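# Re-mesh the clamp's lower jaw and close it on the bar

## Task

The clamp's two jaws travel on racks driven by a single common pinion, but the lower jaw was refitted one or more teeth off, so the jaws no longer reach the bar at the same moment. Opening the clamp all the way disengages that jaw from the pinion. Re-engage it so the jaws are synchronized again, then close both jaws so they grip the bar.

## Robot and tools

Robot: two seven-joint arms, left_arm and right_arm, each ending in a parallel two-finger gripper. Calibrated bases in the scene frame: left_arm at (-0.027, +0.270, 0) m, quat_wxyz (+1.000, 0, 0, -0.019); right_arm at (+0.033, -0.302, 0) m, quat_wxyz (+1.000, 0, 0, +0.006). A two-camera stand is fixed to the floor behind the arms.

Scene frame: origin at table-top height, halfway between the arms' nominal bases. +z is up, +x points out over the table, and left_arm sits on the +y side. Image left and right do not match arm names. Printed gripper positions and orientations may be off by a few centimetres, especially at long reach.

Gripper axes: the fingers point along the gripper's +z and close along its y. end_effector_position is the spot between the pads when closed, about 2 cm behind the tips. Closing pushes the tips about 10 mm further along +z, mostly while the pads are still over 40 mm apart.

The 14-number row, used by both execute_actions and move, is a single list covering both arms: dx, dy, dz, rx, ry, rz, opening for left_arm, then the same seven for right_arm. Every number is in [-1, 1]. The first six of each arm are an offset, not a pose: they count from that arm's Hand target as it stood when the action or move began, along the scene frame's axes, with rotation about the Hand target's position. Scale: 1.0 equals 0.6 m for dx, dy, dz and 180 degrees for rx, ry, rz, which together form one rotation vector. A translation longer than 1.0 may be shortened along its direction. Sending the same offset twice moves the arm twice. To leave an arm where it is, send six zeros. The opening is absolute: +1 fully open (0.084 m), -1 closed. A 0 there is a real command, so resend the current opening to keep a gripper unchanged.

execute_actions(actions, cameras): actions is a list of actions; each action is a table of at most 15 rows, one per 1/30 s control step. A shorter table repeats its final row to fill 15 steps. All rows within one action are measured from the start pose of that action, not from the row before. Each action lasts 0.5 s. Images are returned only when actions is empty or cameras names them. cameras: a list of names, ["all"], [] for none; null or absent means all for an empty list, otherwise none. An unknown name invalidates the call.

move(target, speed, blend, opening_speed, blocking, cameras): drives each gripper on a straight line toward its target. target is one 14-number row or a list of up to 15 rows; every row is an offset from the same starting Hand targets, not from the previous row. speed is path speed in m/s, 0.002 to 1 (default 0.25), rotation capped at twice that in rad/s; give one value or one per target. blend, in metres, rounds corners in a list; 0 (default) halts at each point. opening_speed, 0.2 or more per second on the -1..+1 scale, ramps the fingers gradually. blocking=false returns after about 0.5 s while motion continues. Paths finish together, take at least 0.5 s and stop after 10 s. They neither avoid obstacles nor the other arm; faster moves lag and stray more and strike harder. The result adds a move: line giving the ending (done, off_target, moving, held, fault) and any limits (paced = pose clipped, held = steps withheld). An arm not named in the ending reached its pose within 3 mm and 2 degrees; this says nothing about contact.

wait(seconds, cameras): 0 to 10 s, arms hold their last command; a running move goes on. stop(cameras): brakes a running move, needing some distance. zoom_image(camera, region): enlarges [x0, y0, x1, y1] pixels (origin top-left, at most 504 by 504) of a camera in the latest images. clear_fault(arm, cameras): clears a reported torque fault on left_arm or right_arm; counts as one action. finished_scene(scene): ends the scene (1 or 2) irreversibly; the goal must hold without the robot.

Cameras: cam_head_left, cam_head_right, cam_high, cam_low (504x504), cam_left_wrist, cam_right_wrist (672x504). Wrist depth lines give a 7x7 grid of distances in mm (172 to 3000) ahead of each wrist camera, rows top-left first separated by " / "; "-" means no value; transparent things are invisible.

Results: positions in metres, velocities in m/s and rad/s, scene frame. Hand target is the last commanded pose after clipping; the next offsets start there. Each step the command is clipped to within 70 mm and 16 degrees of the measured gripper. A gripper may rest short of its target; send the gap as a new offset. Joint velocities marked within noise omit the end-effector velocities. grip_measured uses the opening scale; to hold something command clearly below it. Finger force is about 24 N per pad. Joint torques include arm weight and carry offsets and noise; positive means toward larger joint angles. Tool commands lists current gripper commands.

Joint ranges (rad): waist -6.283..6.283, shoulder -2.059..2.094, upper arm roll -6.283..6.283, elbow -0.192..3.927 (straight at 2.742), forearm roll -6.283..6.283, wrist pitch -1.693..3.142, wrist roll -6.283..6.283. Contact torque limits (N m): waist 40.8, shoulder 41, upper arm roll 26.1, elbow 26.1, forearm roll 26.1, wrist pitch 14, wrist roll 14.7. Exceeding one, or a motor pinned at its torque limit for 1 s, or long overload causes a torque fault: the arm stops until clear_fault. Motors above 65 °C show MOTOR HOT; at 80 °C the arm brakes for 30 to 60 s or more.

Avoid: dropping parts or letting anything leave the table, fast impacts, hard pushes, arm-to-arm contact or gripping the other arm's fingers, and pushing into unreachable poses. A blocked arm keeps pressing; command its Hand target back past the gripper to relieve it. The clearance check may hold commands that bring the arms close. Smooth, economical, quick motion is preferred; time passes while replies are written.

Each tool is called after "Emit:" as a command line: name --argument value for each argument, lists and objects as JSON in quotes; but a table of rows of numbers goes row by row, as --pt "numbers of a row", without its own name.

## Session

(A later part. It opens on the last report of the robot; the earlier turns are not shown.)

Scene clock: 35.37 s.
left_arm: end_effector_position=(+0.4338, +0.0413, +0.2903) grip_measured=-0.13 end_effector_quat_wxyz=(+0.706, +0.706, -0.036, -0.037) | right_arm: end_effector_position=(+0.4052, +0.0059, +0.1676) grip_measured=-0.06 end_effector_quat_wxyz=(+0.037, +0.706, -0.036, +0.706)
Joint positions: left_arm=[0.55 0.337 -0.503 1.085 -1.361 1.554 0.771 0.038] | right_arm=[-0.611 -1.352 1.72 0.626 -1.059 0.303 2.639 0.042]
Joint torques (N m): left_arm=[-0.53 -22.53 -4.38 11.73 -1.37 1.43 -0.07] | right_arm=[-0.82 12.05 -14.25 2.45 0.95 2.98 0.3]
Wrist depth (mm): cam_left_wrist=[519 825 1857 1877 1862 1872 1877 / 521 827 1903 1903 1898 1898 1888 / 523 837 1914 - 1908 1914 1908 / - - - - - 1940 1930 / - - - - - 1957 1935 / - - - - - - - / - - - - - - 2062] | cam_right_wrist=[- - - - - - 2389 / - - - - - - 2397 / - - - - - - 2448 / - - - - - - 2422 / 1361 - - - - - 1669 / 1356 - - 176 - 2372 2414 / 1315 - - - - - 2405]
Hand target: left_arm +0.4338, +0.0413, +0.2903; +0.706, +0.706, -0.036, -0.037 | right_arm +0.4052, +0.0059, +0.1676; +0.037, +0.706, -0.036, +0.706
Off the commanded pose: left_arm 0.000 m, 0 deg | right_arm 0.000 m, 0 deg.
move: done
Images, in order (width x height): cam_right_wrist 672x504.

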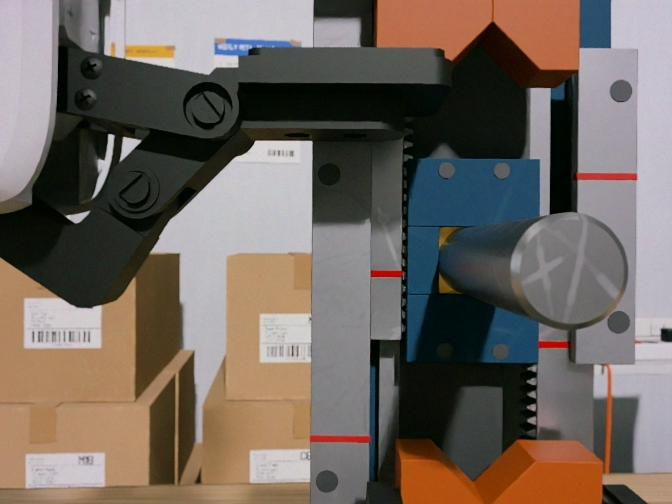

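Emit:
move --pt "0 0 0 0 0 0 -0.25 0 0 0.0018 0 0 0 -0.3" --pt "0 0 -0.0117 0 0 0 -0.25 0 0 0.0135 0 0 0 -0.3" --speed 0.02 --cameras '["cam_right_wrist"]'

Scene clock: 37.13 s.
left_arm: end_effector_position=(+0.4338, +0.0413, +0.2833) grip_measured=-0.13 end_effector_quat_wxyz=(+0.706, +0.706, -0.036, -0.037) | right_arm: end_effector_position=(+0.4052, +0.0059, +0.1757) grip_measured=-0.06 end_effector_quat_wxyz=(+0.037, +0.706, -0.036, +0.706)
Joint positions: left_arm=[0.547 0.352 -0.501 1.083 -1.356 1.548 0.785 0.038] | right_arm=[-0.604 -1.341 1.698 0.62 -1.067 0.301 2.624 0.042]
Joint torques (N m): left_arm=[-1.14 -22.16 -4.46 11.54 -1.46 1.6 0.34] | right_arm=[0.65 14.34 -15.07 1.61 -0.05 2.23 -0.3]
Wrist depth (mm): cam_left_wrist=[507 806 1872 1898 1862 1852 1862 / 510 807 1898 1908 1877 1919 1882 / 508 812 1930 - 1898 1914 1935 / - - - - - 1946 1946 / - - - - - - 1946 / - - - - - - - / - - - - - - 2020] | cam_right_wrist=[- - - - - - 2389 / - - - - - - 2414 / - - - - - - 2422 / - - - - - - 2414 / - - - - - - 1706 / 1348 - - - - - 2414 / 1325 - - - - - 2422]
Hand target: left_arm +0.4338, +0.0413, +0.2833; +0.706, +0.706, -0.036, -0.037 | right_arm +0.4052, +0.0059, +0.1757; +0.037, +0.706, -0.036, +0.706
Off the commanded pose: left_arm 0.000 m, 0 deg | right_arm 0.000 m, 0 deg.
move: done
Images, in order (width x height): cam_right_wrist 672x504.

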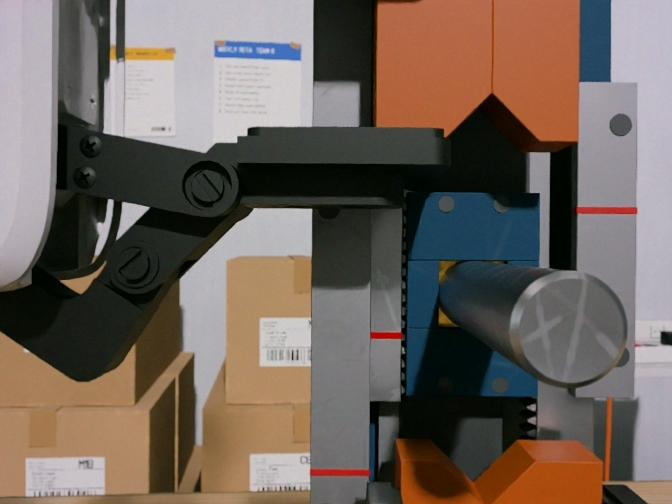

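Emit:
move --pt "0 0 -0.0117 0 0 0 -0.25 0 0 0.0117 0 0 0 -0.3" --pt "0 0 -0.0117 0 0 0 0.0 0 0 0.0117 0 0 0 -0.3" --pt "0.0116 0.11 -0.0117 0 0 0 0.0 0 0 0.0117 0 0 0 -0.3" --speed '[0.02,0.05,0.12]' --opening_speed 1 --cameras '["cam_right_wrist"]'

Scene clock: 39.90 s.
left_arm: end_effector_position=(+0.4407, +0.1073, +0.2763) grip_measured=-0.01 end_effector_quat_wxyz=(+0.706, +0.706, -0.036, -0.037) | right_arm: end_effector_position=(+0.4052, +0.0059, +0.1827) grip_measured=-0.06 end_effector_quat_wxyz=(+0.037, +0.706, -0.036, +0.706)
Joint positions: left_arm=[0.625 0.404 -0.435 1.145 -1.251 1.655 0.784 0.044] | right_arm=[-0.597 -1.331 1.678 0.615 -1.074 0.299 2.61 0.042]
Joint torques (N m): left_arm=[0.88 -23.11 -3.43 11.28 -1.13 1.54 -0.12] | right_arm=[0.47 14.71 -12.76 3.93 0.09 1.04 0.24]
Wrist depth (mm): cam_left_wrist=[496 785 1935 1962 1919 1919 1930 / 497 788 1979 1968 1968 1968 1930 / 433 638 1042 197 1962 1979 1985 / 198 198 197 197 196 2032 1996 / 198 195 197 196 189 196 2014 / - 190 190 189 202 2080 2087 / 435 198 253 227 2093 2099 2093] | cam_right_wrist=[2242 - - - - - 2397 / 2213 - - - - - 2372 / 2220 - - - - - 2405 / - - - - - - 2431 / 1361 - - - - - 2340 / 1353 - - - - - 2389 / 1315 - - - - - 2397]
Hand target: left_arm +0.4407, +0.1073, +0.2763; +0.706, +0.706, -0.036, -0.037 | right_arm +0.4052, +0.0059, +0.1827; +0.037, +0.706, -0.036, +0.706
Off the commanded pose: left_arm 0.000 m, 0 deg | right_arm 0.000 m, 0 deg.
move: done
Images, in order (width x height): cam_right_wrist 672x504.

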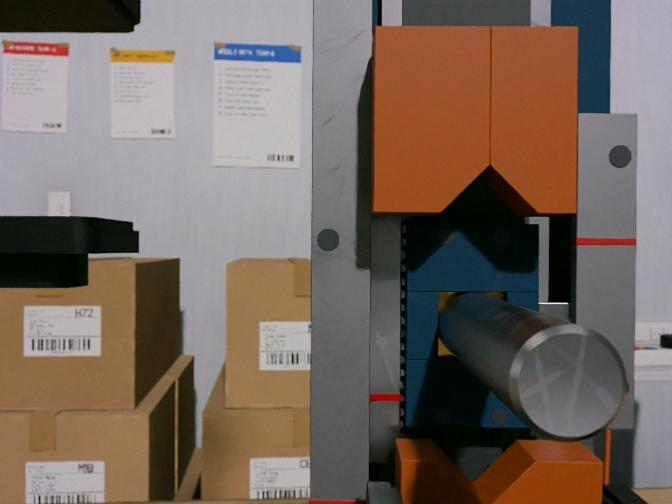

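Emit:
move --pt "0.02 0.18 0 0 0 0 0 0 0 0.0435 0 0 0 -0.3" --pt "0.02 0.18 0 0 0 0 0 0 0 0.0413 0 0 0 0.5" --pt "0.02 0.18 0 0 0 0 0 -0.2238 0.0235 0.0413 0 0 0 0.5" --speed '[0.04,0.05,0.15]' --opening_speed 1.5 --cameras '["cam_right_wrist"]'

Emit:
zoom_image --camera "cam_right_wrist" --region '[280, 200, 540, 500]'

Scene clock: 45.73 s.
left_arm: end_effector_position=(+0.4527, +0.2153, +0.2763) grip_measured=-0.01 end_effector_quat_wxyz=(+0.706, +0.706, -0.036, -0.037) | right_arm: end_effector_position=(+0.2710, +0.0199, +0.2075) grip_measured=+0.49 end_effector_quat_wxyz=(+0.037, +0.706, -0.036, +0.706)
Joint positions: left_arm=[0.738 0.524 -0.346 1.34 -1.108 1.832 0.747 0.044] | right_arm=[-0.104 -1.069 1.669 0.522 -0.773 0.753 2.308 0.065]
Joint torques (N m): left_arm=[0.87 -26.68 -3.91 11.14 -1.77 1.19 -0.06] | right_arm=[0.31 11.05 -10.87 6.41 0.47 1.8 -0.37]
Wrist depth (mm): cam_left_wrist=[494 788 2044 2032 2056 2020 2008 / 496 789 2062 2056 2044 2074 2087 / 462 707 2119 2087 2099 2093 2112 / 307 307 306 305 305 2119 2106 / 499 642 299 298 297 2119 2151 / 499 795 2192 2199 2185 2178 2178 / 500 797 2220 2220 2220 2185 2185] | cam_right_wrist=[2381 2389 2414 2457 2465 2519 2538 / 2348 2364 2405 2448 2474 2492 2575 / 2372 2372 - 305 305 2492 2519 / 2333 2389 - 294 305 2510 2575 / 1490 1571 - 294 276 1908 2528 / 1493 1503 - 295 298 1719 2547 / 1440 1471 - 298 322 1728 2538]
Hand target: left_arm +0.4527, +0.2153, +0.2763; +0.706, +0.706, -0.036, -0.037 | right_arm +0.2710, +0.0200, +0.2075; +0.037, +0.706, -0.036, +0.706
Off the commanded pose: left_arm 0.000 m, 0 deg | right_arm 0.000 m, 0 deg.
move: done
Images, in order (width x height): cam_right_wrist 672x504.

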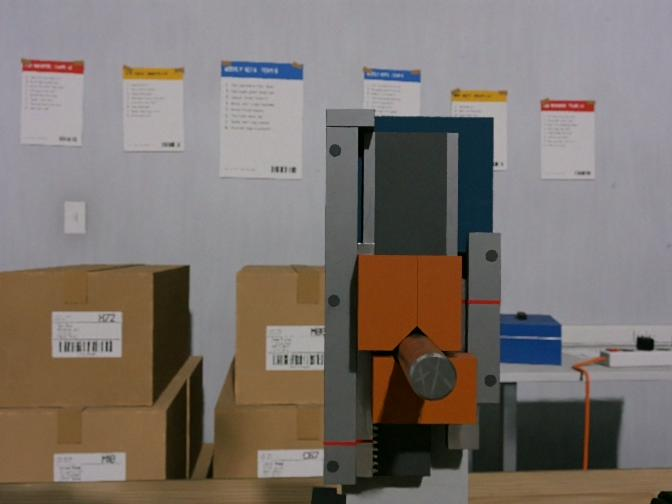

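Scaled by 1.680 from the camera's 672x504 image, which has a finer 960x720 frame.

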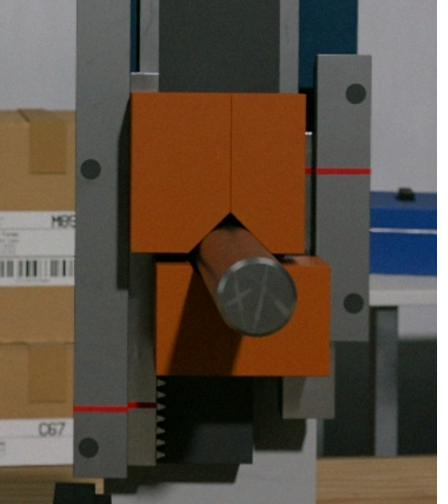

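Emit:
finished_scene --scene 2

The scene is finished: the task was done.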